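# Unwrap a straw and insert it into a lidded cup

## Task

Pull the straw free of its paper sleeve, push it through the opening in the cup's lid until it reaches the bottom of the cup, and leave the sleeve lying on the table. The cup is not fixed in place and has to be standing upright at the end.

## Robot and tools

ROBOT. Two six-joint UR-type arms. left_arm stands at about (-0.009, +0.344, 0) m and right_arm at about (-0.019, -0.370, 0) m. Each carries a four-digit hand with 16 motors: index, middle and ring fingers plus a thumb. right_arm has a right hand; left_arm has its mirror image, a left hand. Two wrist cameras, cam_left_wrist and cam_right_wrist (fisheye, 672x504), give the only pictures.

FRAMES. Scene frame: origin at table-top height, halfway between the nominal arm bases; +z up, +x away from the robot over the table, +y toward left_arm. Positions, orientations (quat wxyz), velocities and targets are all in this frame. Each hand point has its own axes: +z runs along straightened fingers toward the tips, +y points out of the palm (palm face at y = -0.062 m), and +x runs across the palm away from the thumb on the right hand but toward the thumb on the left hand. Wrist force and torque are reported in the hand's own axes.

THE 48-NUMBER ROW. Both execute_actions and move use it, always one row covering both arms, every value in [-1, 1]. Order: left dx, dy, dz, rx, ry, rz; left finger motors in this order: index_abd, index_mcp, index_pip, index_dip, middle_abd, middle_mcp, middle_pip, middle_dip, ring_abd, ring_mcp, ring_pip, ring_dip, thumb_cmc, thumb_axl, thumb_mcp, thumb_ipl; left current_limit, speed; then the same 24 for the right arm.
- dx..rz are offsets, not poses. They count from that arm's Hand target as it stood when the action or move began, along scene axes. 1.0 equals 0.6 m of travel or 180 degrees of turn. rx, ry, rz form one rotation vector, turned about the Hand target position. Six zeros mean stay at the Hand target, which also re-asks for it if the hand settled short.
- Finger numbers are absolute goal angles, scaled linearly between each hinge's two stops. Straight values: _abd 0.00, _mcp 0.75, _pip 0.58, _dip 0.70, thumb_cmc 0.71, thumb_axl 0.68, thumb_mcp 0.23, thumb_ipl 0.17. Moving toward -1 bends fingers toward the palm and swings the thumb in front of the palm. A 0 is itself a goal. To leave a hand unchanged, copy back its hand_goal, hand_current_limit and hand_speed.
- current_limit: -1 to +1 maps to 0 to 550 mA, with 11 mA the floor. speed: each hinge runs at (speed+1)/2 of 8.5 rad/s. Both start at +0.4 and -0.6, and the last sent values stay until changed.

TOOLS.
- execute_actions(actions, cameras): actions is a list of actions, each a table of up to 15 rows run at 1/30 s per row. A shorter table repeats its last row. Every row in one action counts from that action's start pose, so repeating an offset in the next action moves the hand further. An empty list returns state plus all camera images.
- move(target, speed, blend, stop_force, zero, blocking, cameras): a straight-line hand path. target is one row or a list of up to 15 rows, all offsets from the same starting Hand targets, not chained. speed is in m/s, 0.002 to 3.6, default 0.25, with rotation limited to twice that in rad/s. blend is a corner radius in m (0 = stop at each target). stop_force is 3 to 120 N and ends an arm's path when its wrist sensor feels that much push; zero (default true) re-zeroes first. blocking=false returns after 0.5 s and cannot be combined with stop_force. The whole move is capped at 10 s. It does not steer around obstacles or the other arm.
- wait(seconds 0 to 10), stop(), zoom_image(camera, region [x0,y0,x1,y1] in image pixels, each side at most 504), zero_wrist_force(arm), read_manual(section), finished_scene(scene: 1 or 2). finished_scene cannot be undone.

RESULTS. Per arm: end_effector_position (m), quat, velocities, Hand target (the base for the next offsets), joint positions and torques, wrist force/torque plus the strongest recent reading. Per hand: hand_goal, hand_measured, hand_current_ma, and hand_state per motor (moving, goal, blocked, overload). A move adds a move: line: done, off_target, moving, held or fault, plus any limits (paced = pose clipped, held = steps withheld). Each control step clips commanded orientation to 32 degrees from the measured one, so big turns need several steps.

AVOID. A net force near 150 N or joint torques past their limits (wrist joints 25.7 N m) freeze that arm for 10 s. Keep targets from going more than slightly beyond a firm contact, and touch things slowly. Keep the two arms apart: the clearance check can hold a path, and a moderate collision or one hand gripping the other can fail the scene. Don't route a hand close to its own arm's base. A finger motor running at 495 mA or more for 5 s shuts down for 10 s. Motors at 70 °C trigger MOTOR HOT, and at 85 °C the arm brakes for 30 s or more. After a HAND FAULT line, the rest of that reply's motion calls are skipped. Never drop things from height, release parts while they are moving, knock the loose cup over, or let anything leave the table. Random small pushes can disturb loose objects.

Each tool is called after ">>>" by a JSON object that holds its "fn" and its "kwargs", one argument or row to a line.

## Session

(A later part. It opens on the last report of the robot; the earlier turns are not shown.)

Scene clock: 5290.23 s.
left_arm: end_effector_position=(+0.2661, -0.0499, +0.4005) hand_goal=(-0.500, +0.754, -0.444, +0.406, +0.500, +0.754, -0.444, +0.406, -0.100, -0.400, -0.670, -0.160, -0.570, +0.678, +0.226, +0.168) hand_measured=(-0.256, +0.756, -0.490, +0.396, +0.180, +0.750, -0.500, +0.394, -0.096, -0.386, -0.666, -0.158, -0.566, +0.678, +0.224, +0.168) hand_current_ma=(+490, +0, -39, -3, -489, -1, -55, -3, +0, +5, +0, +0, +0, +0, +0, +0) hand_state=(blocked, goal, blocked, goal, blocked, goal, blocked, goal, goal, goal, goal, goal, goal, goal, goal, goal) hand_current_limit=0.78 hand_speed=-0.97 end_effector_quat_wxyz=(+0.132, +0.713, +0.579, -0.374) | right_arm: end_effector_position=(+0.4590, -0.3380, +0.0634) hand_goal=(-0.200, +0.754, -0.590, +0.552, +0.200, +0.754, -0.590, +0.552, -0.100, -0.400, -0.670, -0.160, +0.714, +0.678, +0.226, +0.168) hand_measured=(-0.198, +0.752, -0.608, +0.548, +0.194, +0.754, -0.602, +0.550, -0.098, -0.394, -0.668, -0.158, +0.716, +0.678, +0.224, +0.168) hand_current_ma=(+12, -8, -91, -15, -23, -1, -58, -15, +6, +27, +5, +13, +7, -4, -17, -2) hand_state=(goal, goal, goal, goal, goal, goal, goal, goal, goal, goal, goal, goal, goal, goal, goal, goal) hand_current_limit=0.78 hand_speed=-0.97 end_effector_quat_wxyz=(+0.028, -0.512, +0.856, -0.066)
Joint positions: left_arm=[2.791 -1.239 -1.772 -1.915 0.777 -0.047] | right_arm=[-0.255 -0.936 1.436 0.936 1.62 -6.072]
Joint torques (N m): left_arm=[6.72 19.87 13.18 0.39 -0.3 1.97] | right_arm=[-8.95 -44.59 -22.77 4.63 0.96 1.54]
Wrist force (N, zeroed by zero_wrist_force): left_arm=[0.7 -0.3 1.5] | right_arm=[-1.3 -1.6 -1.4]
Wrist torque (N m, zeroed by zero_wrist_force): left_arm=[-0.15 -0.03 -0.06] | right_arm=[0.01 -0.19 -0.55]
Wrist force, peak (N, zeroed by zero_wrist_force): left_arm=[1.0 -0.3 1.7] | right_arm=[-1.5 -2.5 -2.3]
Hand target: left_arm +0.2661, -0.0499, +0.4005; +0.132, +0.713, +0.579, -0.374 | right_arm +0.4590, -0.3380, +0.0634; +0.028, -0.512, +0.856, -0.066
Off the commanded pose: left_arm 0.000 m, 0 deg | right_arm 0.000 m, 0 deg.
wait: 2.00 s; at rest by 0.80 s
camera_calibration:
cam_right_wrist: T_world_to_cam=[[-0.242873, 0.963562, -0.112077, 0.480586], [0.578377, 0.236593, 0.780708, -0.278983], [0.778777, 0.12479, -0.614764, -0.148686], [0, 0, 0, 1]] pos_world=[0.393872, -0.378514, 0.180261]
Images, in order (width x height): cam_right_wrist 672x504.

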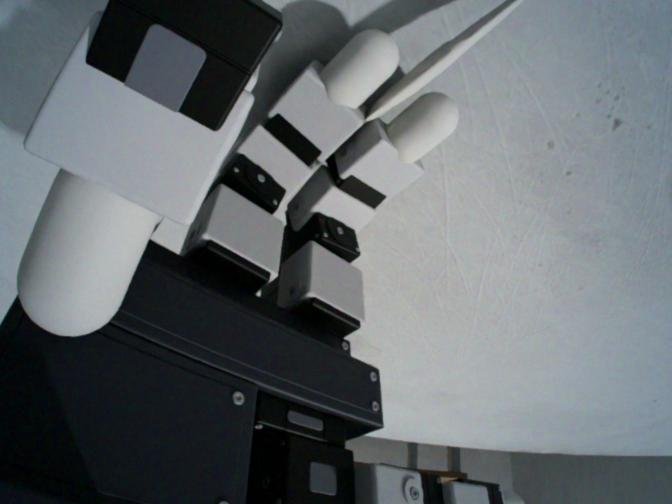

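>>> {"fn": "move", "kwargs": {
  "target": [0,0,0,0,0,0,-0.5,0.754,-0.444,0.406,0.5,0.754,-0.444,0.406,-0.1,-0.40,-0.67,-0.16,-0.57,0.678,0.226,0.168,0.78,-0.97,0,0,0.004,0,0,0,-0.1,0.754,-0.591,0.551,0.1,0.754,-0.591,0.551,-0.1,-0.40,-0.67,-0.16,0.714,0.678,0.226,0.168,0.78,-0.97],
  "speed": 0.01
}}

>>> {"fn": "wait", "kwargs": {
  "seconds": 1.5
}}

>>> {"fn": "move", "kwargs": {
  "target": [0,0,0,0,0,0,-0.5,0.754,-0.444,0.406,0.5,0.754,-0.444,0.406,-0.1,-0.40,-0.67,-0.16,-0.57,0.678,0.226,0.168,0.78,-0.97,0,0,0,0,0,0,0.1,0.754,-0.591,0.551,-0.1,0.754,-0.591,0.551,-0.1,-0.40,-0.67,-0.16,0.714,0.678,0.226,0.168,0.78,-0.96]
}}

>>> {"fn": "wait", "kwargs": {
  "seconds": 2,
  "cameras": ["cam_right_wrist"]
}}

>>> {"fn": "zoom_image", "kwargs": {
  "camera": "cam_right_wrist",
  "region": [300, 0, 540, 170]
}}

Scene clock: 5297.63 s.
left_arm: end_effector_position=(+0.2661, -0.0499, +0.4005) hand_goal=(-0.500, +0.754, -0.444, +0.406, +0.500, +0.754, -0.444, +0.406, -0.100, -0.400, -0.670, -0.160, -0.570, +0.678, +0.226, +0.168) hand_measured=(-0.256, +0.756, -0.490, +0.396, +0.180, +0.750, -0.500, +0.394, -0.096, -0.386, -0.666, -0.158, -0.566, +0.678, +0.224, +0.168) hand_current_ma=(+490, +0, -39, -3, -489, -1, -55, -3, +0, +5, +0, +0, +0, +0, +0, +0) hand_state=(blocked, goal, blocked, goal, blocked, goal, blocked, goal, goal, goal, goal, goal, goal, goal, goal, goal) hand_current_limit=0.78 hand_speed=-0.97 end_effector_quat_wxyz=(+0.132, +0.713, +0.579, -0.374) | right_arm: end_effector_position=(+0.4590, -0.3380, +0.0658) hand_goal=(-0.100, +0.754, -0.590, +0.552, +0.100, +0.754, -0.590, +0.552, -0.100, -0.400, -0.670, -0.160, +0.714, +0.678, +0.226, +0.168) hand_measured=(-0.104, +0.752, -0.590, +0.550, +0.104, +0.754, -0.590, +0.550, -0.098, -0.394, -0.668, -0.158, +0.716, +0.678, +0.224, +0.168) hand_current_ma=(-13, -12, -2, -13, +14, -1, -2, -11, +6, +27, +5, +13, +7, -4, -17, -2) hand_state=(goal, goal, goal, goal, goal, goal, goal, goal, goal, goal, goal, goal, goal, goal, goal, goal) hand_current_limit=0.78 hand_speed=-0.97 end_effector_quat_wxyz=(+0.028, -0.512, +0.856, -0.066)
Joint positions: left_arm=[2.791 -1.239 -1.772 -1.915 0.777 -0.047] | right_arm=[-0.255 -0.939 1.434 0.941 1.62 -6.072]
Joint torques (N m): left_arm=[6.65 18.32 13.25 0.34 -0.38 1.95] | right_arm=[-9.14 -46.57 -24.21 5.43 0.86 1.56]
Wrist force (N, zeroed by zero_wrist_force): left_arm=[0.6 -0.2 1.6] | right_arm=[-2.3 -1.4 -0.1]
Wrist torque (N m, zeroed by zero_wrist_force): left_arm=[-0.14 -0.03 -0.06] | right_arm=[-0.04 -0.14 -0.60]
Wrist force, peak (N, zeroed by zero_wrist_force): left_arm=[0.8 -0.3 1.8] | right_arm=[-1.6 -2.0 -1.7]
Hand target: left_arm +0.2661, -0.0499, +0.4005; +0.132, +0.713, +0.579, -0.374 | right_arm +0.4590, -0.3380, +0.0658; +0.028, -0.512, +0.856, -0.066
Off the commanded pose: left_arm 0.000 m, 0 deg | right_arm 0.000 m, 0 deg.
move: done

Scene clock: 5299.13 s.
left_arm: end_effector_position=(+0.2661, -0.0499, +0.4005) hand_goal=(-0.500, +0.754, -0.444, +0.406, +0.500, +0.754, -0.444, +0.406, -0.100, -0.400, -0.670, -0.160, -0.570, +0.678, +0.226, +0.168) hand_measured=(-0.256, +0.756, -0.490, +0.396, +0.180, +0.750, -0.500, +0.394, -0.096, -0.386, -0.666, -0.158, -0.566, +0.678, +0.224, +0.168) hand_current_ma=(+490, +0, -39, -3, -489, -1, -55, -3, +0, +5, +0, +0, +0, +0, +0, +0) hand_state=(blocked, goal, blocked, goal, blocked, goal, blocked, goal, goal, goal, goal, goal, goal, goal, goal, goal) hand_current_limit=0.78 hand_speed=-0.97 end_effector_quat_wxyz=(+0.132, +0.713, +0.579, -0.374) | right_arm: end_effector_position=(+0.4590, -0.3380, +0.0658) hand_goal=(-0.100, +0.754, -0.590, +0.552, +0.100, +0.754, -0.590, +0.552, -0.100, -0.400, -0.670, -0.160, +0.714, +0.678, +0.226, +0.168) hand_measured=(-0.104, +0.752, -0.590, +0.550, +0.104, +0.754, -0.590, +0.550, -0.098, -0.394, -0.668, -0.158, +0.716, +0.678, +0.224, +0.168) hand_current_ma=(-13, -12, -2, -13, +14, -1, -2, -11, +6, +27, +5, +13, +7, -4, -17, -2) hand_state=(goal, goal, goal, goal, goal, goal, goal, goal, goal, goal, goal, goal, goal, goal, goal, goal) hand_current_limit=0.78 hand_speed=-0.97 end_effector_quat_wxyz=(+0.028, -0.512, +0.856, -0.066)
Joint positions: left_arm=[2.791 -1.239 -1.772 -1.915 0.777 -0.047] | right_arm=[-0.255 -0.939 1.434 0.941 1.62 -6.072]
Joint torques (N m): left_arm=[6.98 18.31 13.43 0.51 -0.49 1.98] | right_arm=[-7.97 -46.61 -23.98 5.49 0.8 1.4]
Wrist force (N, zeroed by zero_wrist_force): left_arm=[1.1 -0.3 1.4] | right_arm=[-2.1 -1.4 -0.1]
Wrist torque (N m, zeroed by zero_wrist_force): left_arm=[-0.15 -0.08 -0.01] | right_arm=[-0.04 -0.16 -0.59]
Wrist force, peak (N, zeroed by zero_wrist_force): left_arm=[1.2 -0.1 1.8] | right_arm=[-2.2 -1.7 0.0]
Hand target: left_arm +0.2661, -0.0499, +0.4005; +0.132, +0.713, +0.579, -0.374 | right_arm +0.4590, -0.3380, +0.0658; +0.028, -0.512, +0.856, -0.066
Off the commanded pose: left_arm 0.000 m, 0 deg | right_arm 0.000 m, 0 deg.
wait: 1.50 s; at rest by 0.17 s

Scene clock: 5300.60 s.
left_arm: end_effector_position=(+0.2661, -0.0499, +0.4005) hand_goal=(-0.500, +0.754, -0.444, +0.406, +0.500, +0.754, -0.444, +0.406, -0.100, -0.400, -0.670, -0.160, -0.570, +0.678, +0.226, +0.168) hand_measured=(-0.256, +0.756, -0.490, +0.396, +0.180, +0.750, -0.500, +0.394, -0.096, -0.386, -0.666, -0.158, -0.566, +0.678, +0.224, +0.168) hand_current_ma=(+490, +0, -39, -3, -489, -1, -55, -3, +0, +5, +0, +0, +0, +0, +0, +0) hand_state=(blocked, goal, blocked, goal, blocked, goal, blocked, goal, goal, goal, goal, goal, goal, goal, goal, goal) hand_current_limit=0.78 hand_speed=-0.97 end_effector_quat_wxyz=(+0.132, +0.713, +0.579, -0.374) | right_arm: end_effector_position=(+0.4590, -0.3380, +0.0658) hand_goal=(+0.100, +0.754, -0.590, +0.552, -0.100, +0.754, -0.590, +0.552, -0.100, -0.400, -0.670, -0.160, +0.714, +0.678, +0.226, +0.168) hand_measured=(+0.096, +0.752, -0.590, +0.550, -0.096, +0.754, -0.590, +0.550, -0.098, -0.394, -0.668, -0.158, +0.716, +0.678, +0.224, +0.168) hand_current_ma=(-17, -12, -2, -13, +18, -1, -2, -11, +6, +27, +5, +13, +7, -4, -17, -2) hand_state=(goal, goal, goal, goal, goal, goal, goal, goal, goal, goal, goal, goal, goal, goal, goal, goal) hand_current_limit=0.78 hand_speed=-0.96 end_effector_quat_wxyz=(+0.028, -0.512, +0.856, -0.066)
Joint positions: left_arm=[2.791 -1.239 -1.772 -1.915 0.777 -0.047] | right_arm=[-0.255 -0.939 1.434 0.941 1.62 -6.072]
Joint torques (N m): left_arm=[7.04 18.9 12.56 0.42 -0.51 2.05] | right_arm=[-9.25 -45.7 -23.46 5.39 0.81 1.43]
Wrist force (N, zeroed by zero_wrist_force): left_arm=[0.6 -0.2 1.2] | right_arm=[-2.2 -1.2 0.0]
Wrist torque (N m, zeroed by zero_wrist_force): left_arm=[-0.12 -0.04 -0.05] | right_arm=[-0.02 -0.15 -0.59]
Wrist force, peak (N, zeroed by zero_wrist_force): left_arm=[0.9 -0.4 1.8] | right_arm=[-2.4 -1.4 0.0]
Hand target: left_arm +0.2661, -0.0499, +0.4005; +0.132, +0.713, +0.579, -0.374 | right_arm +0.4590, -0.3380, +0.0658; +0.028, -0.512, +0.856, -0.066
Off the commanded pose: left_arm 0.000 m, 0 deg | right_arm 0.000 m, 0 deg.
move: done

Scene clock: 5302.60 s.
left_arm: end_effector_position=(+0.2661, -0.0499, +0.4005) hand_goal=(-0.500, +0.754, -0.444, +0.406, +0.500, +0.754, -0.444, +0.406, -0.100, -0.400, -0.670, -0.160, -0.570, +0.678, +0.226, +0.168) hand_measured=(-0.256, +0.756, -0.490, +0.396, +0.180, +0.750, -0.500, +0.394, -0.096, -0.386, -0.666, -0.158, -0.566, +0.678, +0.224, +0.168) hand_current_ma=(+490, +0, -39, -3, -489, -1, -55, -3, +0, +5, +0, +0, +0, +0, +0, +0) hand_state=(blocked, goal, blocked, goal, blocked, goal, blocked, goal, goal, goal, goal, goal, goal, goal, goal, goal) hand_current_limit=0.78 hand_speed=-0.97 end_effector_quat_wxyz=(+0.132, +0.713, +0.579, -0.374) | right_arm: end_effector_position=(+0.4590, -0.3380, +0.0658) hand_goal=(+0.100, +0.754, -0.590, +0.552, -0.100, +0.754, -0.590, +0.552, -0.100, -0.400, -0.670, -0.160, +0.714, +0.678, +0.226, +0.168) hand_measured=(+0.096, +0.752, -0.590, +0.550, -0.096, +0.754, -0.590, +0.550, -0.098, -0.394, -0.668, -0.158, +0.716, +0.678, +0.224, +0.168) hand_current_ma=(-17, -12, -2, -13, +18, -1, -2, -11, +6, +27, +5, +13, +7, -4, -17, -2) hand_state=(goal, goal, goal, goal, goal, goal, goal, goal, goal, goal, goal, goal, goal, goal, goal, goal) hand_current_limit=0.78 hand_speed=-0.96 end_effector_quat_wxyz=(+0.028, -0.512, +0.856, -0.066)
Joint positions: left_arm=[2.791 -1.239 -1.772 -1.915 0.777 -0.047] | right_arm=[-0.255 -0.939 1.434 0.941 1.62 -6.072]
Joint torques (N m): left_arm=[6.35 18.8 12.99 0.46 -0.64 2.08] | right_arm=[-8.4 -46.32 -24.22 5.42 0.88 1.49]
Wrist force (N, zeroed by zero_wrist_force): left_arm=[0.6 -0.4 1.3] | right_arm=[-2.1 -1.5 0.2]
Wrist torque (N m, zeroed by zero_wrist_force): left_arm=[-0.14 -0.02 -0.05] | right_arm=[-0.08 -0.18 -0.59]
Wrist force, peak (N, zeroed by zero_wrist_force): left_arm=[0.9 0.0 1.9] | right_arm=[-2.3 -1.7 -0.2]
Hand target: left_arm +0.2661, -0.0499, +0.4005; +0.132, +0.713, +0.579, -0.374 | right_arm +0.4590, -0.3380, +0.0658; +0.028, -0.512, +0.856, -0.066
Off the commanded pose: left_arm 0.000 m, 0 deg | right_arm 0.000 m, 0 deg.
wait: 2.00 s; at rest by 0.17 s
camera_calibration:
cam_right_wrist: T_world_to_cam=[[-0.242873, 0.963562, -0.112077, 0.480855], [0.578377, 0.236593, 0.780708, -0.280857], [0.778777, 0.12479, -0.614764, -0.14721], [0, 0, 0, 1]] pos_world=[0.393872, -0.378514, 0.182661]
Images, in order (width x height): cam_right_wrist 672x504.

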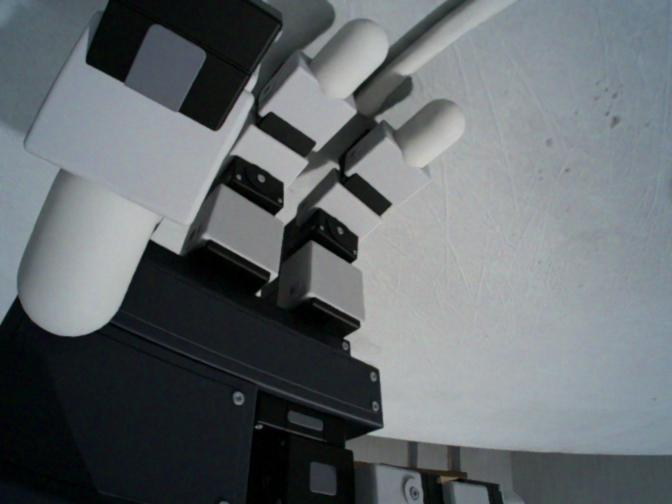

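Scaled by 2.100 from the camera's 672x504 image, which has a finer 960x720 frame.

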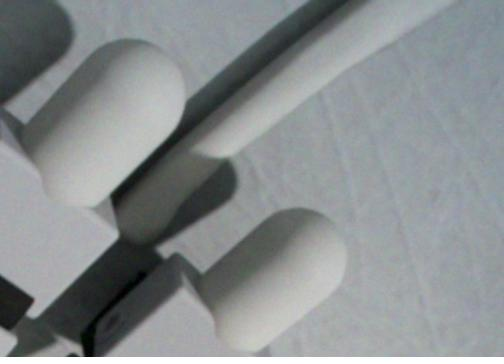

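>>> {"fn": "move", "kwargs": {
  "target": [0,0,0,0,0,0,-0.5,0.754,-0.444,0.406,0.5,0.754,-0.444,0.406,-0.1,-0.40,-0.67,-0.16,-0.57,0.678,0.226,0.168,0.78,-0.97,0,0,0.22,0,0,0,0.1,0.754,-0.591,0.551,-0.1,0.754,-0.591,0.551,-0.1,-0.40,-0.67,-0.16,0.714,0.678,0.226,0.168,0.78,-0.96],
  "speed": 0.05,
  "cameras": ["cam_right_wrist"]
}}

Scene clock: 5451.40 s.
left_arm: end_effector_position=(+0.2661, -0.0499, +0.4005) hand_goal=(-0.500, +0.754, -0.444, +0.406, +0.500, +0.754, -0.444, +0.406, -0.100, -0.400, -0.670, -0.160, -0.570, +0.678, +0.226, +0.168) hand_measured=(-0.256, +0.756, -0.490, +0.396, +0.180, +0.750, -0.500, +0.394, -0.096, -0.386, -0.666, -0.158, -0.566, +0.678, +0.224, +0.168) hand_current_ma=(+490, +0, -39, -3, -489, -1, -55, -3, +0, +5, +0, +0, +0, +0, +0, +0) hand_state=(blocked, goal, blocked, goal, blocked, goal, blocked, goal, goal, goal, goal, goal, goal, goal, goal, goal) hand_current_limit=0.78 hand_speed=-0.97 end_effector_quat_wxyz=(+0.132, +0.713, +0.579, -0.374) | right_arm: end_effector_position=(+0.4590, -0.3380, +0.1977) hand_goal=(+0.100, +0.754, -0.590, +0.552, -0.100, +0.754, -0.590, +0.552, -0.100, -0.400, -0.670, -0.160, +0.714, +0.678, +0.226, +0.168) hand_measured=(+0.096, +0.752, -0.590, +0.550, -0.096, +0.754, -0.590, +0.550, -0.098, -0.394, -0.668, -0.158, +0.716, +0.678, +0.224, +0.168) hand_current_ma=(-17, -12, -2, -13, +18, -1, -2, -11, +6, +27, +5, +13, +7, -4, -17, -2) hand_state=(goal, goal, goal, goal, goal, goal, goal, goal, goal, goal, goal, goal, goal, goal, goal, goal) hand_current_limit=0.78 hand_speed=-0.96 end_effector_quat_wxyz=(+0.028, -0.512, +0.856, -0.066)
Joint positions: left_arm=[2.791 -1.239 -1.772 -1.915 0.777 -0.047] | right_arm=[-0.255 -1.048 1.254 1.231 1.62 -6.072]
Joint torques (N m): left_arm=[6.94 19.26 14.23 0.7 -0.45 1.81] | right_arm=[-6.03 -44.36 -27.19 5.51 0.77 0.11]
Wrist force (N, zeroed by zero_wrist_force): left_arm=[0.9 0.0 1.6] | right_arm=[-2.1 -1.6 -0.3]
Wrist torque (N m, zeroed by zero_wrist_force): left_arm=[-0.12 -0.06 -0.04] | right_arm=[-0.05 -0.15 -0.59]
Wrist force, peak (N, zeroed by zero_wrist_force): left_arm=[1.0 -0.2 1.9] | right_arm=[-2.4 -1.5 -0.1]
Hand target: left_arm +0.2661, -0.0499, +0.4005; +0.132, +0.713, +0.579, -0.374 | right_arm +0.4590, -0.3380, +0.1978; +0.028, -0.512, +0.856, -0.066
Off the commanded pose: left_arm 0.000 m, 0 deg | right_arm 0.000 m, 0 deg.
move: done
camera_calibration:
cam_right_wrist: T_world_to_cam=[[-0.24281, 0.963587, -0.111994, 0.495573], [0.578402, 0.236489, 0.78072, -0.383827], [0.778777, 0.124789, -0.614763, -0.0660459], [0, 0, 0, 1]] pos_world=[0.393772, -0.378515, 0.31456]
Images, in order (width x height): cam_right_wrist 672x504.

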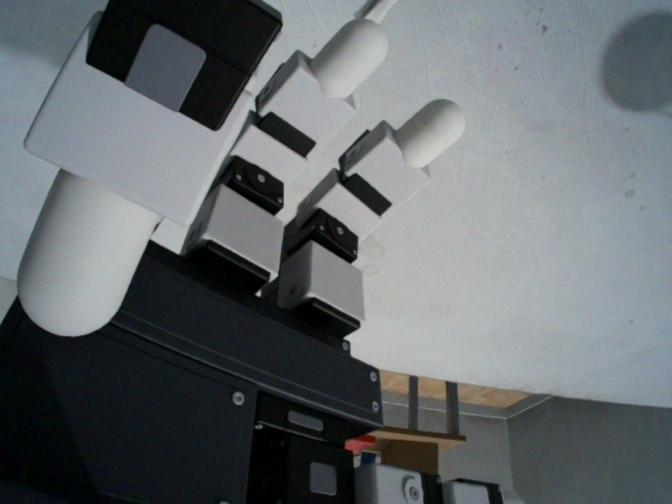

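>>> {"fn": "move", "kwargs": {
  "target": [0.3622,0.1550,-0.1008,0.1752,0.3275,0,-0.5,0.754,-0.444,0.406,0.5,0.754,-0.444,0.406,-0.1,-0.40,-0.67,-0.16,-0.57,0.678,0.226,0.168,0.78,-0.97,0,0,0,0,0,0,0.1,0.754,-0.591,0.551,-0.1,0.754,-0.591,0.551,-0.1,-0.40,-0.67,-0.16,0.714,0.678,0.226,0.168,0.78,-0.96],
  "speed": 0.1,
  "cameras": ["all"]
}}

Scene clock: 5472.67 s.
left_arm: end_effector_position=(+0.4833, +0.0431, +0.3400) hand_goal=(-0.500, +0.754, -0.444, +0.406, +0.500, +0.754, -0.444, +0.406, -0.100, -0.400, -0.670, -0.160, -0.570, +0.678, +0.226, +0.168) hand_measured=(-0.256, +0.752, -0.490, +0.396, +0.180, +0.746, -0.500, +0.394, -0.096, -0.392, -0.666, -0.158, -0.568, +0.678, +0.224, +0.168) hand_current_ma=(+490, +0, -39, -3, -489, -2, -55, -3, +0, +1, +0, +0, +0, +0, +0, +0) hand_state=(blocked, goal, blocked, goal, blocked, goal, blocked, goal, goal, goal, goal, goal, goal, goal, goal, goal) hand_current_limit=0.78 hand_speed=-0.97 end_effector_quat_wxyz=(-0.356, +0.447, +0.644, -0.508) | right_arm: end_effector_position=(+0.4590, -0.3380, +0.1978) hand_goal=(+0.100, +0.754, -0.590, +0.552, -0.100, +0.754, -0.590, +0.552, -0.100, -0.400, -0.670, -0.160, +0.714, +0.678, +0.226, +0.168) hand_measured=(+0.096, +0.752, -0.590, +0.550, -0.096, +0.754, -0.590, +0.550, -0.098, -0.394, -0.668, -0.158, +0.716, +0.678, +0.224, +0.168) hand_current_ma=(-17, -12, -2, -13, +18, -1, -2, -11, +6, +27, +5, +13, +7, -4, -17, -2) hand_state=(goal, goal, goal, goal, goal, goal, goal, goal, goal, goal, goal, goal, goal, goal, goal, goal) hand_current_limit=0.78 hand_speed=-0.96 end_effector_quat_wxyz=(+0.028, -0.512, +0.856, -0.066)
Joint positions: left_arm=[2.967 -2.473 -0.287 -3.256 1.065 -0.136] | right_arm=[-0.255 -1.048 1.253 1.231 1.62 -6.072]
Joint torques (N m): left_arm=[-8.98 41.55 27.11 -2.67 1.04 -2.42] | right_arm=[7.19 -34.97 -26.32 5.38 1.04 -1.22]
Wrist force (N, zeroed by zero_wrist_force): left_arm=[0.1 -0.1 2.3] | right_arm=[-2.1 -1.3 0.1]
Wrist torque (N m, zeroed by zero_wrist_force): left_arm=[-0.23 -0.02 0.10] | right_arm=[-0.04 -0.16 -0.59]
Wrist force, peak (N, zeroed by zero_wrist_force): left_arm=[0.1 0.1 2.6] | right_arm=[-2.3 -1.9 -0.1]
Hand target: left_arm +0.4834, +0.0431, +0.3401; -0.356, +0.447, +0.644, -0.508 | right_arm +0.4590, -0.3380, +0.1978; +0.028, -0.512, +0.856, -0.066
Off the commanded pose: left_arm 0.000 m, 0 deg | right_arm 0.000 m, 0 deg.
move: done
camera_calibration:
cam_left_wrist: T_world_to_cam=[[0.117855, -0.798008, 0.59101, -0.250457], [0.415596, 0.580166, 0.700491, -0.511271], [-0.901882, 0.163065, 0.400024, 0.423563], [0, 0, 0, 1]] pos_world=[0.624003, 0.027687, 0.336727]
cam_right_wrist: T_world_to_cam=[[-0.242799, 0.963573, -0.112138, 0.495643], [0.578395, 0.236597, 0.780693, -0.383912], [0.778786, 0.124692, -0.614772, -0.0660994], [0, 0, 0, 1]] pos_world=[0.393871, -0.378514, 0.314661]

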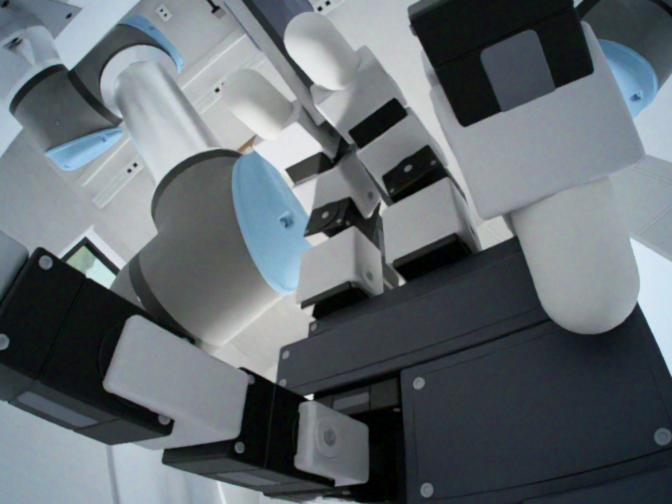

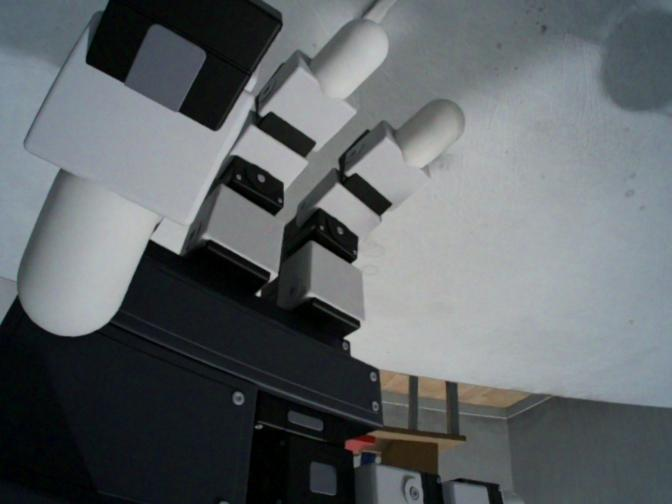

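>>> {"fn": "move", "kwargs": {
  "target": [-0.016,0.0273,0,0,0,0.1111,-0.5,0.754,-0.444,0.406,0.5,0.754,-0.444,0.406,-0.1,-0.40,-0.67,-0.16,-0.57,0.678,0.226,0.168,0.78,-0.97,0,0,0.22,0,0,0,0.1,0.754,-0.591,0.551,-0.1,0.754,-0.591,0.551,-0.1,-0.40,-0.67,-0.16,0.714,0.678,0.226,0.168,0.78,-0.96],
  "speed": 0.08
}}

Scene clock: 5500.73 s.
left_arm: end_effector_position=(+0.4738, +0.0594, +0.3401) hand_goal=(-0.500, +0.754, -0.444, +0.406, +0.500, +0.754, -0.444, +0.406, -0.100, -0.400, -0.670, -0.160, -0.570, +0.678, +0.226, +0.168) hand_measured=(-0.256, +0.752, -0.490, +0.396, +0.180, +0.746, -0.500, +0.394, -0.096, -0.392, -0.666, -0.158, -0.568, +0.678, +0.224, +0.168) hand_current_ma=(+489, +0, -39, -3, -489, -2, -55, -3, +0, +1, +0, +0, +0, +0, +0, +0) hand_state=(blocked, goal, blocked, goal, blocked, goal, blocked, goal, goal, goal, goal, goal, goal, goal, goal, goal) hand_current_limit=0.78 hand_speed=-0.97 end_effector_quat_wxyz=(-0.262, +0.329, +0.712, -0.562) | right_arm: end_effector_position=(+0.4590, -0.3381, +0.3297) hand_goal=(+0.100, +0.754, -0.590, +0.552, -0.100, +0.754, -0.590, +0.552, -0.100, -0.400, -0.670, -0.160, +0.714, +0.678, +0.226, +0.168) hand_measured=(+0.096, +0.752, -0.590, +0.550, -0.096, +0.754, -0.590, +0.550, -0.098, -0.394, -0.668, -0.158, +0.716, +0.678, +0.224, +0.168) hand_current_ma=(-17, -12, -2, -13, +18, -1, -2, -11, +6, +28, +5, +13, +7, -4, -17, -2) hand_state=(goal, goal, goal, goal, goal, goal, goal, goal, goal, goal, goal, goal, goal, goal, goal, goal) hand_current_limit=0.78 hand_speed=-0.96 end_effector_quat_wxyz=(+0.028, -0.512, +0.856, -0.066)
Joint positions: left_arm=[3.078 -2.181 -0.809 -2.978 0.837 -0.219] | right_arm=[-0.255 -1.062 0.937 1.562 1.62 -6.072]
Joint torques (N m): left_arm=[7.13 53.85 12.12 1.97 -1.57 -2.46] | right_arm=[6.6 -29.98 -27.84 5.65 1.18 -0.64]
Wrist force (N, zeroed by zero_wrist_force): left_arm=[-0.2 0.0 2.4] | right_arm=[-2.1 -1.5 0.1]
Wrist torque (N m, zeroed by zero_wrist_force): left_arm=[-0.22 0.03 0.06] | right_arm=[-0.06 -0.17 -0.59]
Wrist force, peak (N, zeroed by zero_wrist_force): left_arm=[0.0 -0.1 2.7] | right_arm=[-2.3 -1.7 -0.1]
Hand target: left_arm +0.4738, +0.0595, +0.3401; -0.262, +0.329, +0.712, -0.562 | right_arm +0.4590, -0.3380, +0.3298; +0.028, -0.512, +0.856, -0.066
Off the commanded pose: left_arm 0.000 m, 0 deg | right_arm 0.000 m, 0 deg.
move: done

>>> {"fn": "move", "kwargs": {
  "target": [0,0,0,0,0,0,-0.5,0.754,-0.444,0.406,0.5,0.754,-0.444,0.406,-0.1,-0.40,-0.67,-0.16,-0.57,0.678,0.226,0.168,0.78,-0.97,0.175,0.27,0.0037,0.1,-0.2428,0.5218,0.1,0.754,-0.591,0.551,-0.1,0.754,-0.591,0.551,-0.1,-0.40,-0.67,-0.16,0.714,0.678,0.226,0.168,0.78,-0.96],
  "speed": 0.13,
  "cameras": ["cam_right_wrist"]
}}

Scene clock: 5522.67 s.
left_arm: end_effector_position=(+0.4738, +0.0595, +0.3401) hand_goal=(-0.500, +0.754, -0.444, +0.406, +0.500, +0.754, -0.444, +0.406, -0.100, -0.400, -0.670, -0.160, -0.570, +0.678, +0.226, +0.168) hand_measured=(-0.256, +0.752, -0.490, +0.396, +0.180, +0.746, -0.500, +0.394, -0.096, -0.392, -0.666, -0.158, -0.568, +0.678, +0.224, +0.168) hand_current_ma=(+490, +0, -39, -3, -489, -2, -55, -3, +0, +1, +0, +0, +0, +0, +0, +0) hand_state=(blocked, goal, blocked, goal, blocked, goal, blocked, goal, goal, goal, goal, goal, goal, goal, goal, goal) hand_current_limit=0.78 hand_speed=-0.97 end_effector_quat_wxyz=(-0.262, +0.329, +0.712, -0.562) | right_arm: end_effector_position=(+0.5640, -0.1760, +0.3320) hand_goal=(+0.100, +0.754, -0.590, +0.552, -0.100, +0.754, -0.590, +0.552, -0.100, -0.400, -0.670, -0.160, +0.714, +0.678, +0.226, +0.168) hand_measured=(+0.096, +0.748, -0.590, +0.550, -0.098, +0.748, -0.590, +0.550, -0.098, -0.396, -0.668, -0.158, +0.706, +0.678, +0.224, +0.168) hand_current_ma=(-16, -30, -2, -13, +11, -32, -2, -11, +6, +17, +5, +13, -37, -4, -16, -2) hand_state=(goal, goal, goal, goal, goal, goal, goal, goal, goal, goal, goal, goal, goal, goal, goal, goal) hand_current_limit=0.78 hand_speed=-0.96 end_effector_quat_wxyz=(+0.697, -0.694, +0.141, -0.115)
Joint positions: left_arm=[3.078 -2.18 -0.809 -2.978 0.837 -0.219] | right_arm=[-0.289 -1.275 1.41 -0.098 0.053 -6.284]
Joint torques (N m): left_arm=[8.43 53.77 10.38 1.66 -1.64 -2.48] | right_arm=[7.64 -24.11 -29.16 -2.95 -1.55 -1.61]
Wrist force (N, zeroed by zero_wrist_force): left_arm=[-0.2 -0.2 2.3] | right_arm=[-3.9 -1.0 0.3]
Wrist torque (N m, zeroed by zero_wrist_force): left_arm=[-0.24 0.02 0.08] | right_arm=[-0.04 0.23 -0.57]
Wrist force, peak (N, zeroed by zero_wrist_force): left_arm=[0.2 0.2 2.9] | right_arm=[-4.1 -1.1 0.4]
Hand target: left_arm +0.4738, +0.0595, +0.3401; -0.262, +0.329, +0.712, -0.562 | right_arm +0.5640, -0.1760, +0.3320; +0.477, -0.861, +0.156, -0.082
Off the commanded pose: left_arm 0.000 m, 0 deg | right_arm 0.000 m, 40 deg; orientation clipped.
joint sent to its limit (right arm) — joint 6 (wrist 3), lower limit. The joint targets are off in orientation, not in position.
move: off_target (right_arm); limits=paced
camera_calibration:
cam_right_wrist: T_world_to_cam=[[-0.709026, 0.272004, -0.650612, 0.70005], [-0.677904, -0.517035, 0.522609, 0.0738626], [-0.194238, 0.811596, 0.550984, 0.197087], [0, 0, 0, 1]] pos_world=[0.584707, -0.312182, 0.308268]
Images, in order (width x height): cam_right_wrist 672x504.

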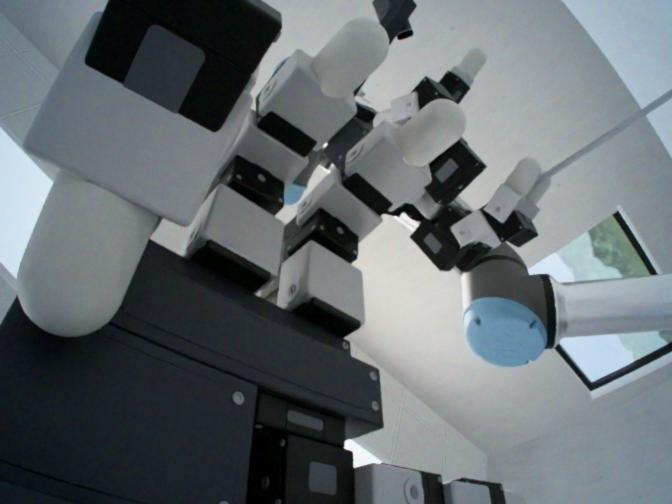

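>>> {"fn": "move", "kwargs": {
  "target": [0,0,0,0,0,0,-0.5,0.754,-0.444,0.406,0.5,0.754,-0.444,0.406,-0.1,-0.40,-0.67,-0.16,-0.57,0.678,0.226,0.168,0.78,-0.97,0,-0.1233,0,0.1821,-0.0041,0.2134,0.1,0.754,-0.591,0.551,-0.1,0.754,-0.591,0.551,-0.1,-0.40,-0.67,-0.16,0.714,0.678,0.226,0.168,0.78,-0.96],
  "speed": 0.1
}}

Scene clock: 5578.90 s.
left_arm: end_effector_position=(+0.4738, +0.0595, +0.3401) hand_goal=(-0.500, +0.754, -0.444, +0.406, +0.500, +0.754, -0.444, +0.406, -0.100, -0.400, -0.670, -0.160, -0.570, +0.678, +0.226, +0.168) hand_measured=(-0.256, +0.752, -0.490, +0.396, +0.180, +0.746, -0.500, +0.394, -0.096, -0.392, -0.666, -0.158, -0.568, +0.678, +0.224, +0.168) hand_current_ma=(+490, +0, -39, -3, -489, -2, -55, -3, +0, +1, +0, +0, +0, +0, +0, +0) hand_state=(blocked, goal, blocked, goal, blocked, goal, blocked, goal, goal, goal, goal, goal, goal, goal, goal, goal) hand_current_limit=0.78 hand_speed=-0.97 end_effector_quat_wxyz=(-0.262, +0.329, +0.712, -0.562) | right_arm: end_effector_position=(+0.5640, -0.2500, +0.3320) hand_goal=(+0.100, +0.754, -0.590, +0.552, -0.100, +0.754, -0.590, +0.552, -0.100, -0.400, -0.670, -0.160, +0.714, +0.678, +0.226, +0.168) hand_measured=(+0.096, +0.748, -0.590, +0.550, -0.098, +0.748, -0.590, +0.550, -0.098, -0.396, -0.668, -0.158, +0.706, +0.678, +0.224, +0.168) hand_current_ma=(-15, -30, -2, -13, +11, -32, -2, -11, +6, +16, +5, +13, -38, -4, -15, -2) hand_state=(goal, goal, goal, goal, goal, goal, goal, goal, goal, goal, goal, goal, goal, goal, goal, goal) hand_current_limit=0.78 hand_speed=-0.96 end_effector_quat_wxyz=(+0.697, -0.697, -0.118, +0.119)
Joint positions: left_arm=[3.078 -2.18 -0.809 -2.978 0.837 -0.219] | right_arm=[-0.303 -0.844 0.751 0.094 -0.662 -6.284]
Joint torques (N m): left_arm=[7.39 53.58 11.09 1.59 -1.64 -2.37] | right_arm=[8.2 -38.79 -27.96 4.3 -1.46 -1.54]
Wrist force (N, zeroed by zero_wrist_force): left_arm=[-0.1 0.0 2.4] | right_arm=[-3.5 -0.6 0.6]
Wrist torque (N m, zeroed by zero_wrist_force): left_arm=[-0.22 0.01 0.08] | right_arm=[-0.02 0.17 -0.51]
Wrist force, peak (N, zeroed by zero_wrist_force): left_arm=[-0.3 -0.1 2.8] | right_arm=[-4.1 -0.7 0.3]
Hand target: left_arm +0.4738, +0.0595, +0.3401; -0.262, +0.329, +0.712, -0.562 | right_arm +0.5640, -0.2500, +0.3320; +0.698, -0.696, -0.119, +0.118
Off the commanded pose: left_arm 0.000 m, 0 deg | right_arm 0.000 m, 0 deg.
joint sent to its limit (right arm) — joint 6 (wrist 3), lower limit. The joint targets still meet the commanded pose.
move: done

>>> {"fn": "move", "kwargs": {
  "target": [0,0,0,0,0,0,-0.5,0.754,-0.444,0.406,0.5,0.754,-0.444,0.406,-0.1,-0.40,-0.67,-0.16,-0.57,0.678,0.226,0.168,0.78,-0.97,0,0.0833,0,-0.2276,0.0019,-0.2091,0.1,0.754,-0.591,0.551,-0.1,0.754,-0.591,0.551,-0.1,-0.40,-0.67,-0.16,0.714,0.678,0.226,0.168,0.78,-0.96],
  "speed": 0.1,
  "cameras": ["cam_right_wrist"]
}}

Scene clock: 5593.87 s.
left_arm: end_effector_position=(+0.4738, +0.0595, +0.3401) hand_goal=(-0.500, +0.754, -0.444, +0.406, +0.500, +0.754, -0.444, +0.406, -0.100, -0.400, -0.670, -0.160, -0.570, +0.678, +0.226, +0.168) hand_measured=(-0.256, +0.752, -0.490, +0.396, +0.180, +0.746, -0.500, +0.394, -0.096, -0.392, -0.666, -0.158, -0.568, +0.678, +0.224, +0.168) hand_current_ma=(+490, +0, -39, -3, -489, -2, -55, -3, +0, +1, +0, +0, +0, +0, +0, +0) hand_state=(blocked, goal, blocked, goal, blocked, goal, blocked, goal, goal, goal, goal, goal, goal, goal, goal, goal) hand_current_limit=0.78 hand_speed=-0.97 end_effector_quat_wxyz=(-0.262, +0.329, +0.712, -0.562) | right_arm: end_effector_position=(+0.5640, -0.2000, +0.3320) hand_goal=(+0.100, +0.754, -0.590, +0.552, -0.100, +0.754, -0.590, +0.552, -0.100, -0.400, -0.670, -0.160, +0.714, +0.678, +0.226, +0.168) hand_measured=(+0.096, +0.748, -0.590, +0.550, -0.098, +0.748, -0.590, +0.550, -0.098, -0.396, -0.668, -0.158, +0.706, +0.678, +0.224, +0.168) hand_current_ma=(-15, -30, -2, -13, +11, -33, -2, -11, +6, +16, +5, +13, -38, -4, -15, -2) hand_state=(goal, goal, goal, goal, goal, goal, goal, goal, goal, goal, goal, goal, goal, goal, goal, goal) hand_current_limit=0.78 hand_speed=-0.96 end_effector_quat_wxyz=(-0.416, +0.893, -0.158, +0.073)
Joint positions: left_arm=[3.078 -2.18 -0.809 -2.978 0.837 -0.219] | right_arm=[-0.129 -1.418 1.572 -1.952 -0.722 -4.412]
Joint torques (N m): left_arm=[8.49 53.24 10.53 1.6 -1.58 -2.07] | right_arm=[7.8 -34.79 -14.56 -5.89 -0.35 1.65]
Wrist force (N, zeroed by zero_wrist_force): left_arm=[-0.1 0.1 2.5] | right_arm=[-3.0 -1.3 0.2]
Wrist torque (N m, zeroed by zero_wrist_force): left_arm=[-0.21 0.02 0.07] | right_arm=[-0.04 0.02 -0.61]
Wrist force, peak (N, zeroed by zero_wrist_force): left_arm=[-0.2 -0.2 2.8] | right_arm=[-3.9 -1.0 0.6]
Hand target: left_arm +0.4738, +0.0595, +0.3401; -0.262, +0.329, +0.712, -0.562 | right_arm +0.5640, -0.2000, +0.3320; -0.416, +0.893, -0.158, +0.073
Off the commanded pose: left_arm 0.000 m, 0 deg | right_arm 0.000 m, 0 deg.
move: done
camera_calibration:
cam_right_wrist: T_world_to_cam=[[-0.839878, -0.157354, -0.519466, 0.651001], [-0.517356, -0.0573733, 0.853845, -0.0471233], [-0.164159, 0.985874, -0.0332212, 0.428533], [0, 0, 0, 1]] pos_world=[0.59273, -0.322746, 0.392645]
Images, in order (width x height): cam_right_wrist 672x504.

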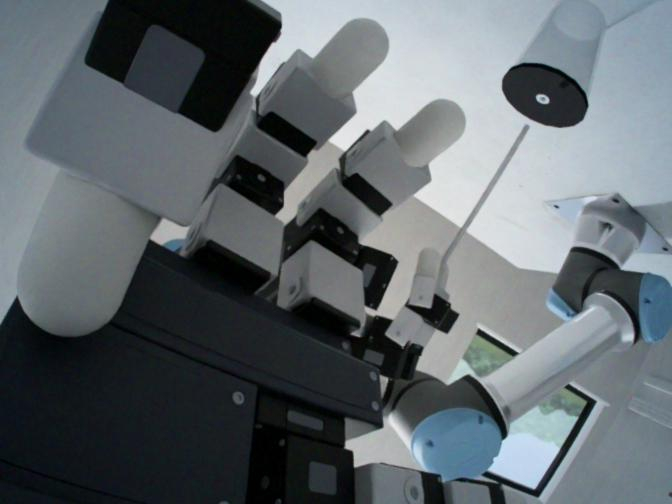

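>>> {"fn": "zoom_image", "kwargs": {
  "camera": "cam_right_wrist",
  "region": [420, 60, 620, 210]
}}

>>> {"fn": "zoom_image", "kwargs": {
  "camera": "cam_right_wrist",
  "region": [370, 190, 530, 310]
}}

Scaled by 2.520 from the camera's 672x504 image, which has a finer 960x720 frame.

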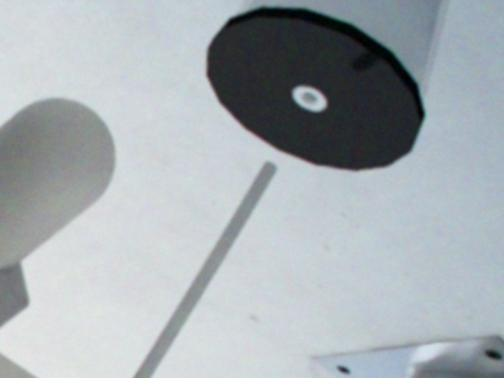

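Scaled by 3.150 from the camera's 672x504 image, which has a finer 960x720 frame.

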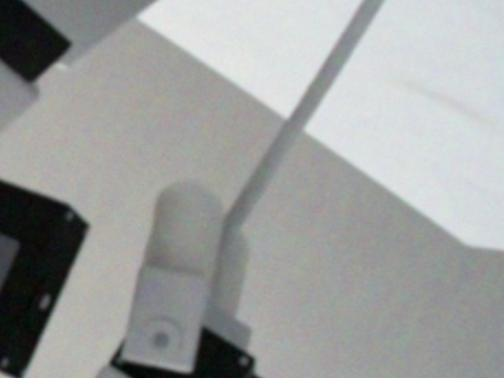

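>>> {"fn": "move", "kwargs": {
  "target": [-0.0192,-0.0088,0.0053,0.01215,-0.01447,0,-0.5,0.754,-0.444,0.406,0.5,0.754,-0.444,0.406,-0.1,-0.40,-0.67,-0.16,-0.57,0.678,0.226,0.168,0.78,-0.97,0,0,0,0,0,0,0.1,0.754,-0.591,0.551,-0.1,0.754,-0.591,0.551,-0.1,-0.40,-0.67,-0.16,0.714,0.678,0.226,0.168,0.78,-0.96],
  "speed": 0.04,
  "cameras": ["cam_right_wrist"]
}}

>>> {"fn": "zoom_image", "kwargs": {
  "camera": "cam_right_wrist",
  "region": [420, 60, 620, 210]
}}

>>> {"fn": "zoom_image", "kwargs": {
  "camera": "cam_right_wrist",
  "region": [370, 190, 530, 310]
}}

>>> {"fn": "move", "kwargs": {
  "target": [0,0,0,0,0,0,-0.5,0.754,-0.444,0.406,0.5,0.754,-0.444,0.406,-0.1,-0.40,-0.67,-0.16,-0.57,0.678,0.226,0.168,0.78,-0.97,-0.365,-0.035,0,0,0,-0.2778,0.1,0.754,-0.591,0.551,-0.1,0.754,-0.591,0.551,-0.1,-0.40,-0.67,-0.16,0.714,0.678,0.226,0.168,0.78,-0.96],
  "speed": 0.12,
  "cameras": ["cam_right_wrist"]
}}

Scene clock: 5656.60 s.
left_arm: end_effector_position=(+0.4623, +0.0542, +0.3432) hand_goal=(-0.500, +0.754, -0.444, +0.406, +0.500, +0.754, -0.444, +0.406, -0.100, -0.400, -0.670, -0.160, -0.570, +0.678, +0.226, +0.168) hand_measured=(-0.256, +0.752, -0.490, +0.396, +0.180, +0.746, -0.500, +0.394, -0.096, -0.392, -0.666, -0.158, -0.568, +0.678, +0.224, +0.168) hand_current_ma=(+490, +0, -39, -3, -489, -2, -55, -3, +0, +1, +0, +0, +0, +0, +0, +0) hand_state=(blocked, goal, blocked, goal, blocked, goal, blocked, goal, goal, goal, goal, goal, goal, goal, goal, goal) hand_current_limit=0.78 hand_speed=-0.97 end_effector_quat_wxyz=(-0.252, +0.336, +0.729, -0.541) | right_arm: end_effector_position=(+0.5640, -0.2000, +0.3320) hand_goal=(+0.100, +0.754, -0.590, +0.552, -0.100, +0.754, -0.590, +0.552, -0.100, -0.400, -0.670, -0.160, +0.714, +0.678, +0.226, +0.168) hand_measured=(+0.096, +0.748, -0.590, +0.550, -0.098, +0.748, -0.590, +0.550, -0.098, -0.396, -0.668, -0.158, +0.706, +0.678, +0.224, +0.168) hand_current_ma=(-15, -30, -2, -13, +11, -33, -2, -11, +6, +16, +5, +13, -38, -4, -15, -2) hand_state=(goal, goal, goal, goal, goal, goal, goal, goal, goal, goal, goal, goal, goal, goal, goal, goal) hand_current_limit=0.78 hand_speed=-0.96 end_effector_quat_wxyz=(-0.416, +0.893, -0.158, +0.073)
Joint positions: left_arm=[3.06 -2.116 -0.881 -2.888 0.835 -0.279] | right_arm=[-0.129 -1.418 1.573 -1.953 -0.722 -4.412]
Joint torques (N m): left_arm=[-8.94 52.91 11.09 1.85 -1.74 -2.54] | right_arm=[8.18 -34.73 -15.29 -5.72 -0.05 1.73]
Wrist force (N, zeroed by zero_wrist_force): left_arm=[-0.2 0.2 2.5] | right_arm=[-2.8 -1.5 0.0]
Wrist torque (N m, zeroed by zero_wrist_force): left_arm=[-0.19 0.05 0.06] | right_arm=[-0.05 0.00 -0.60]
Wrist force, peak (N, zeroed by zero_wrist_force): left_arm=[-0.3 -0.2 2.8] | right_arm=[-3.4 -1.4 0.2]
Hand target: left_arm +0.4623, +0.0542, +0.3432; -0.252, +0.336, +0.729, -0.541 | right_arm +0.5640, -0.2000, +0.3320; -0.416, +0.893, -0.158, +0.073
Off the commanded pose: left_arm 0.000 m, 0 deg | right_arm 0.000 m, 0 deg.
move: done
camera_calibration:
cam_right_wrist: T_world_to_cam=[[-0.839926, -0.157209, -0.519432, 0.650994], [-0.517371, -0.0570445, 0.853858, -0.0470592], [-0.163865, 0.985916, -0.0334225, 0.428337], [0, 0, 0, 1]] pos_world=[0.592629, -0.322646, 0.392645]
Images, in order (width x height): cam_right_wrist 672x504.

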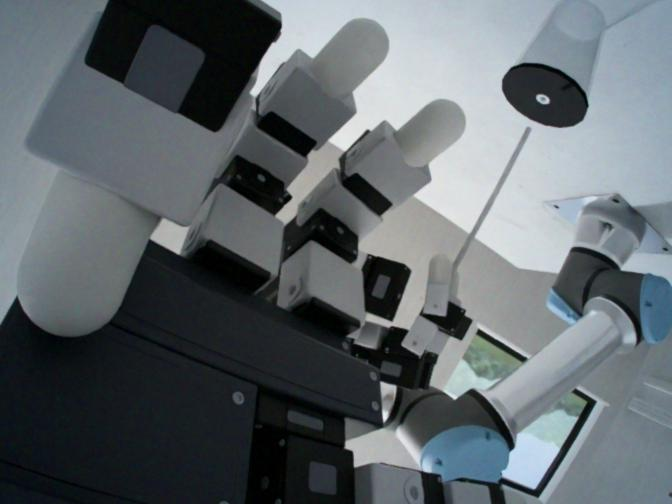

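Scaled by 2.520 from the camera's 672x504 image, which has a finer 960x720 frame.

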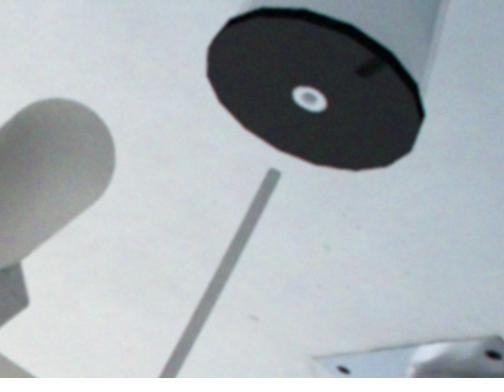

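Scaled by 3.150 from the camera's 672x504 image, which has a finer 960x720 frame.

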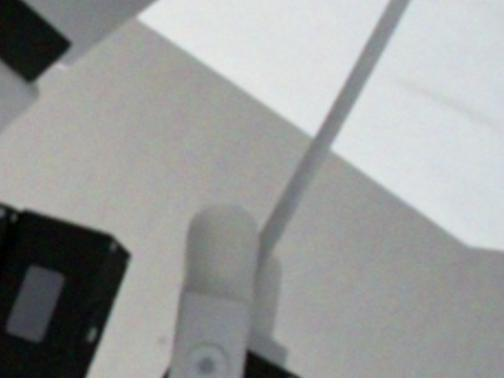

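Scene clock: 5660.87 s.
left_arm: end_effector_position=(+0.4623, +0.0542, +0.3432) hand_goal=(-0.500, +0.754, -0.444, +0.406, +0.500, +0.754, -0.444, +0.406, -0.100, -0.400, -0.670, -0.160, -0.570, +0.678, +0.226, +0.168) hand_measured=(-0.256, +0.752, -0.490, +0.396, +0.180, +0.746, -0.500, +0.394, -0.096, -0.392, -0.666, -0.158, -0.568, +0.678, +0.224, +0.168) hand_current_ma=(+490, +0, -39, -3, -489, -2, -55, -3, +0, +1, +0, +0, +0, +0, +0, +0) hand_state=(blocked, goal, blocked, goal, blocked, goal, blocked, goal, goal, goal, goal, goal, goal, goal, goal, goal) hand_current_limit=0.78 hand_speed=-0.97 end_effector_quat_wxyz=(-0.252, +0.336, +0.729, -0.541) | right_arm: end_effector_position=(+0.3451, -0.2210, +0.3320) hand_goal=(+0.100, +0.754, -0.590, +0.552, -0.100, +0.754, -0.590, +0.552, -0.100, -0.400, -0.670, -0.160, +0.714, +0.678, +0.226, +0.168) hand_measured=(+0.096, +0.748, -0.590, +0.550, -0.098, +0.748, -0.590, +0.550, -0.098, -0.396, -0.668, -0.158, +0.706, +0.678, +0.224, +0.168) hand_current_ma=(-15, -30, -2, -13, +11, -33, -2, -11, +6, +16, +5, +13, -38, -4, -15, -2) hand_state=(goal, goal, goal, goal, goal, goal, goal, goal, goal, goal, goal, goal, goal, goal, goal, goal) hand_current_limit=0.78 hand_speed=-0.96 end_effector_quat_wxyz=(-0.346, +0.743, -0.520, +0.242)
Joint positions: left_arm=[3.06 -2.116 -0.881 -2.887 0.835 -0.28] | right_arm=[-0.166 -2.118 2.25 -2.498 -1.167 -3.509]
Joint torques (N m): left_arm=[-8.22 52.63 10.64 2.18 -1.83 -2.42] | right_arm=[7.95 -7.39 -15.79 -0.17 -0.9 1.51]
Wrist force (N, zeroed by zero_wrist_force): left_arm=[0.0 -0.1 2.2] | right_arm=[-3.0 -1.3 0.1]
Wrist torque (N m, zeroed by zero_wrist_force): left_arm=[-0.21 0.02 0.09] | right_arm=[-0.02 0.02 -0.63]
Wrist force, peak (N, zeroed by zero_wrist_force): left_arm=[-0.1 0.0 2.8] | right_arm=[-3.4 -1.4 0.4]
Hand target: left_arm +0.4623, +0.0542, +0.3432; -0.252, +0.336, +0.729, -0.541 | right_arm +0.3450, -0.2210, +0.3320; -0.346, +0.743, -0.520, +0.242
Off the commanded pose: left_arm 0.000 m, 0 deg | right_arm 0.000 m, 0 deg.
move: done
camera_calibration:
cam_right_wrist: T_world_to_cam=[[-0.660509, 0.542115, -0.519461, 0.556489], [-0.376412, 0.359541, 0.853841, -0.118075], [0.649647, 0.759501, -0.0334213, 0.0824189], [0, 0, 0, 1]] pos_world=[0.269578, -0.321826, 0.392645]
Images, in order (width x height): cam_right_wrist 672x504.

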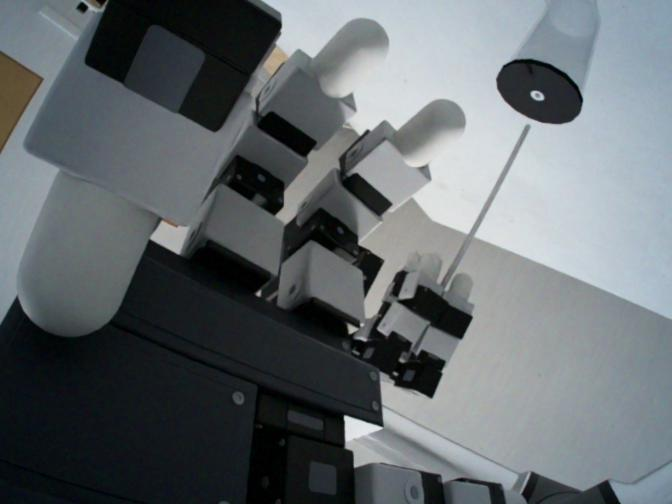

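>>> {"fn": "zoom_image", "kwargs": {
  "camera": "cam_right_wrist",
  "region": [420, 60, 620, 210]
}}

>>> {"fn": "zoom_image", "kwargs": {
  "camera": "cam_right_wrist",
  "region": [370, 190, 530, 310]
}}

Scaled by 2.520 from the camera's 672x504 image, which has a finer 960x720 frame.

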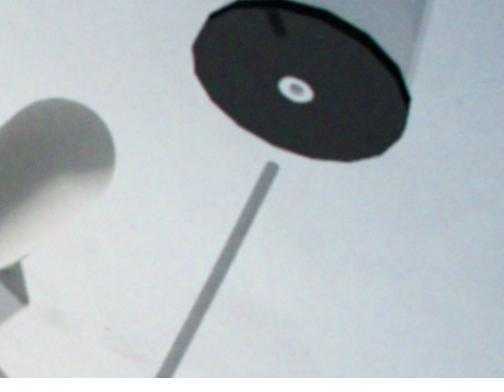

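Scaled by 3.150 from the camera's 672x504 image, which has a finer 960x720 frame.

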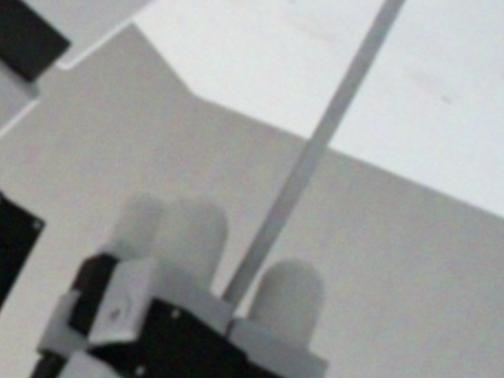

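>>> {"fn": "move", "kwargs": {
  "target": [0.0052,-0.0087,-0.045,0,0,0,-0.5,0.754,-0.444,0.406,0.5,0.754,-0.444,0.406,-0.1,-0.40,-0.67,-0.16,-0.57,0.678,0.226,0.168,0.78,-0.97,0,0,0,0,0,0,0.1,0.754,-0.591,0.551,-0.1,0.754,-0.591,0.551,-0.1,-0.40,-0.67,-0.16,0.714,0.678,0.226,0.168,0.78,-0.96],
  "speed": 0.04,
  "cameras": ["cam_right_wrist"]
}}

>>> {"fn": "zoom_image", "kwargs": {
  "camera": "cam_right_wrist",
  "region": [470, 60, 590, 150]
}}

Scene clock: 5701.20 s.
left_arm: end_effector_position=(+0.4654, +0.0490, +0.3164) hand_goal=(-0.500, +0.754, -0.444, +0.406, +0.500, +0.754, -0.444, +0.406, -0.100, -0.400, -0.670, -0.160, -0.570, +0.678, +0.226, +0.168) hand_measured=(-0.256, +0.752, -0.490, +0.396, +0.180, +0.746, -0.500, +0.394, -0.096, -0.392, -0.666, -0.158, -0.568, +0.678, +0.224, +0.168) hand_current_ma=(+489, +0, -39, -3, -489, -2, -55, -3, +0, +1, +0, +0, +0, +0, +0, +0) hand_state=(blocked, goal, blocked, goal, blocked, goal, blocked, goal, goal, goal, goal, goal, goal, goal, goal, goal) hand_current_limit=0.78 hand_speed=-0.97 end_effector_quat_wxyz=(-0.252, +0.336, +0.729, -0.541) | right_arm: end_effector_position=(+0.3450, -0.2210, +0.3320) hand_goal=(+0.100, +0.754, -0.590, +0.552, -0.100, +0.754, -0.590, +0.552, -0.100, -0.400, -0.670, -0.160, +0.714, +0.678, +0.226, +0.168) hand_measured=(+0.096, +0.748, -0.590, +0.550, -0.098, +0.748, -0.590, +0.550, -0.098, -0.396, -0.668, -0.158, +0.706, +0.678, +0.224, +0.168) hand_current_ma=(-15, -30, -2, -13, +11, -33, -2, -11, +6, +16, +5, +13, -38, -4, -15, -2) hand_state=(goal, goal, goal, goal, goal, goal, goal, goal, goal, goal, goal, goal, goal, goal, goal, goal) hand_current_limit=0.78 hand_speed=-0.96 end_effector_quat_wxyz=(-0.346, +0.743, -0.520, +0.242)
Joint positions: left_arm=[3.052 -2.119 -0.944 -2.818 0.828 -0.284] | right_arm=[-0.166 -2.119 2.251 -2.497 -1.167 -3.508]
Joint torques (N m): left_arm=[-8.36 32.77 10.76 1.9 -1.84 -2.37] | right_arm=[9.09 -7.5 -15.22 -0.02 -0.78 1.68]
Wrist force (N, zeroed by zero_wrist_force): left_arm=[-0.2 -0.2 2.6] | right_arm=[-3.1 -1.4 0.3]
Wrist torque (N m, zeroed by zero_wrist_force): left_arm=[-0.25 0.06 0.07] | right_arm=[-0.06 0.03 -0.64]
Wrist force, peak (N, zeroed by zero_wrist_force): left_arm=[-0.4 0.2 2.7] | right_arm=[-3.6 -1.2 0.1]
Hand target: left_arm +0.4654, +0.0490, +0.3162; -0.252, +0.336, +0.729, -0.541 | right_arm +0.3450, -0.2210, +0.3320; -0.346, +0.743, -0.520, +0.242
Off the commanded pose: left_arm 0.000 m, 0 deg | right_arm 0.000 m, 0 deg.
move: done
camera_calibration:
cam_right_wrist: T_world_to_cam=[[-0.660277, 0.542392, -0.519467, 0.556452], [-0.376264, 0.359705, 0.853837, -0.118098], [0.649969, 0.759225, -0.0334226, 0.0823108], [0, 0, 0, 1]] pos_world=[0.269477, -0.321827, 0.392646]
Images, in order (width x height): cam_right_wrist 672x504.

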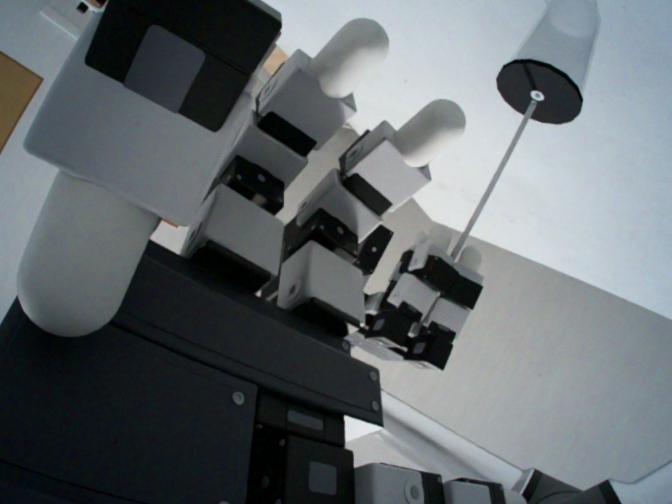

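Scaled by 4.200 from the camera's 672x504 image, which has a finer 960x720 frame.

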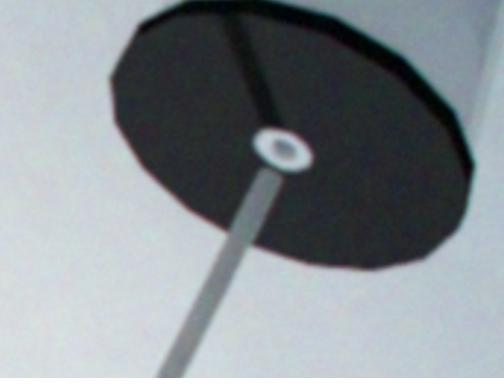

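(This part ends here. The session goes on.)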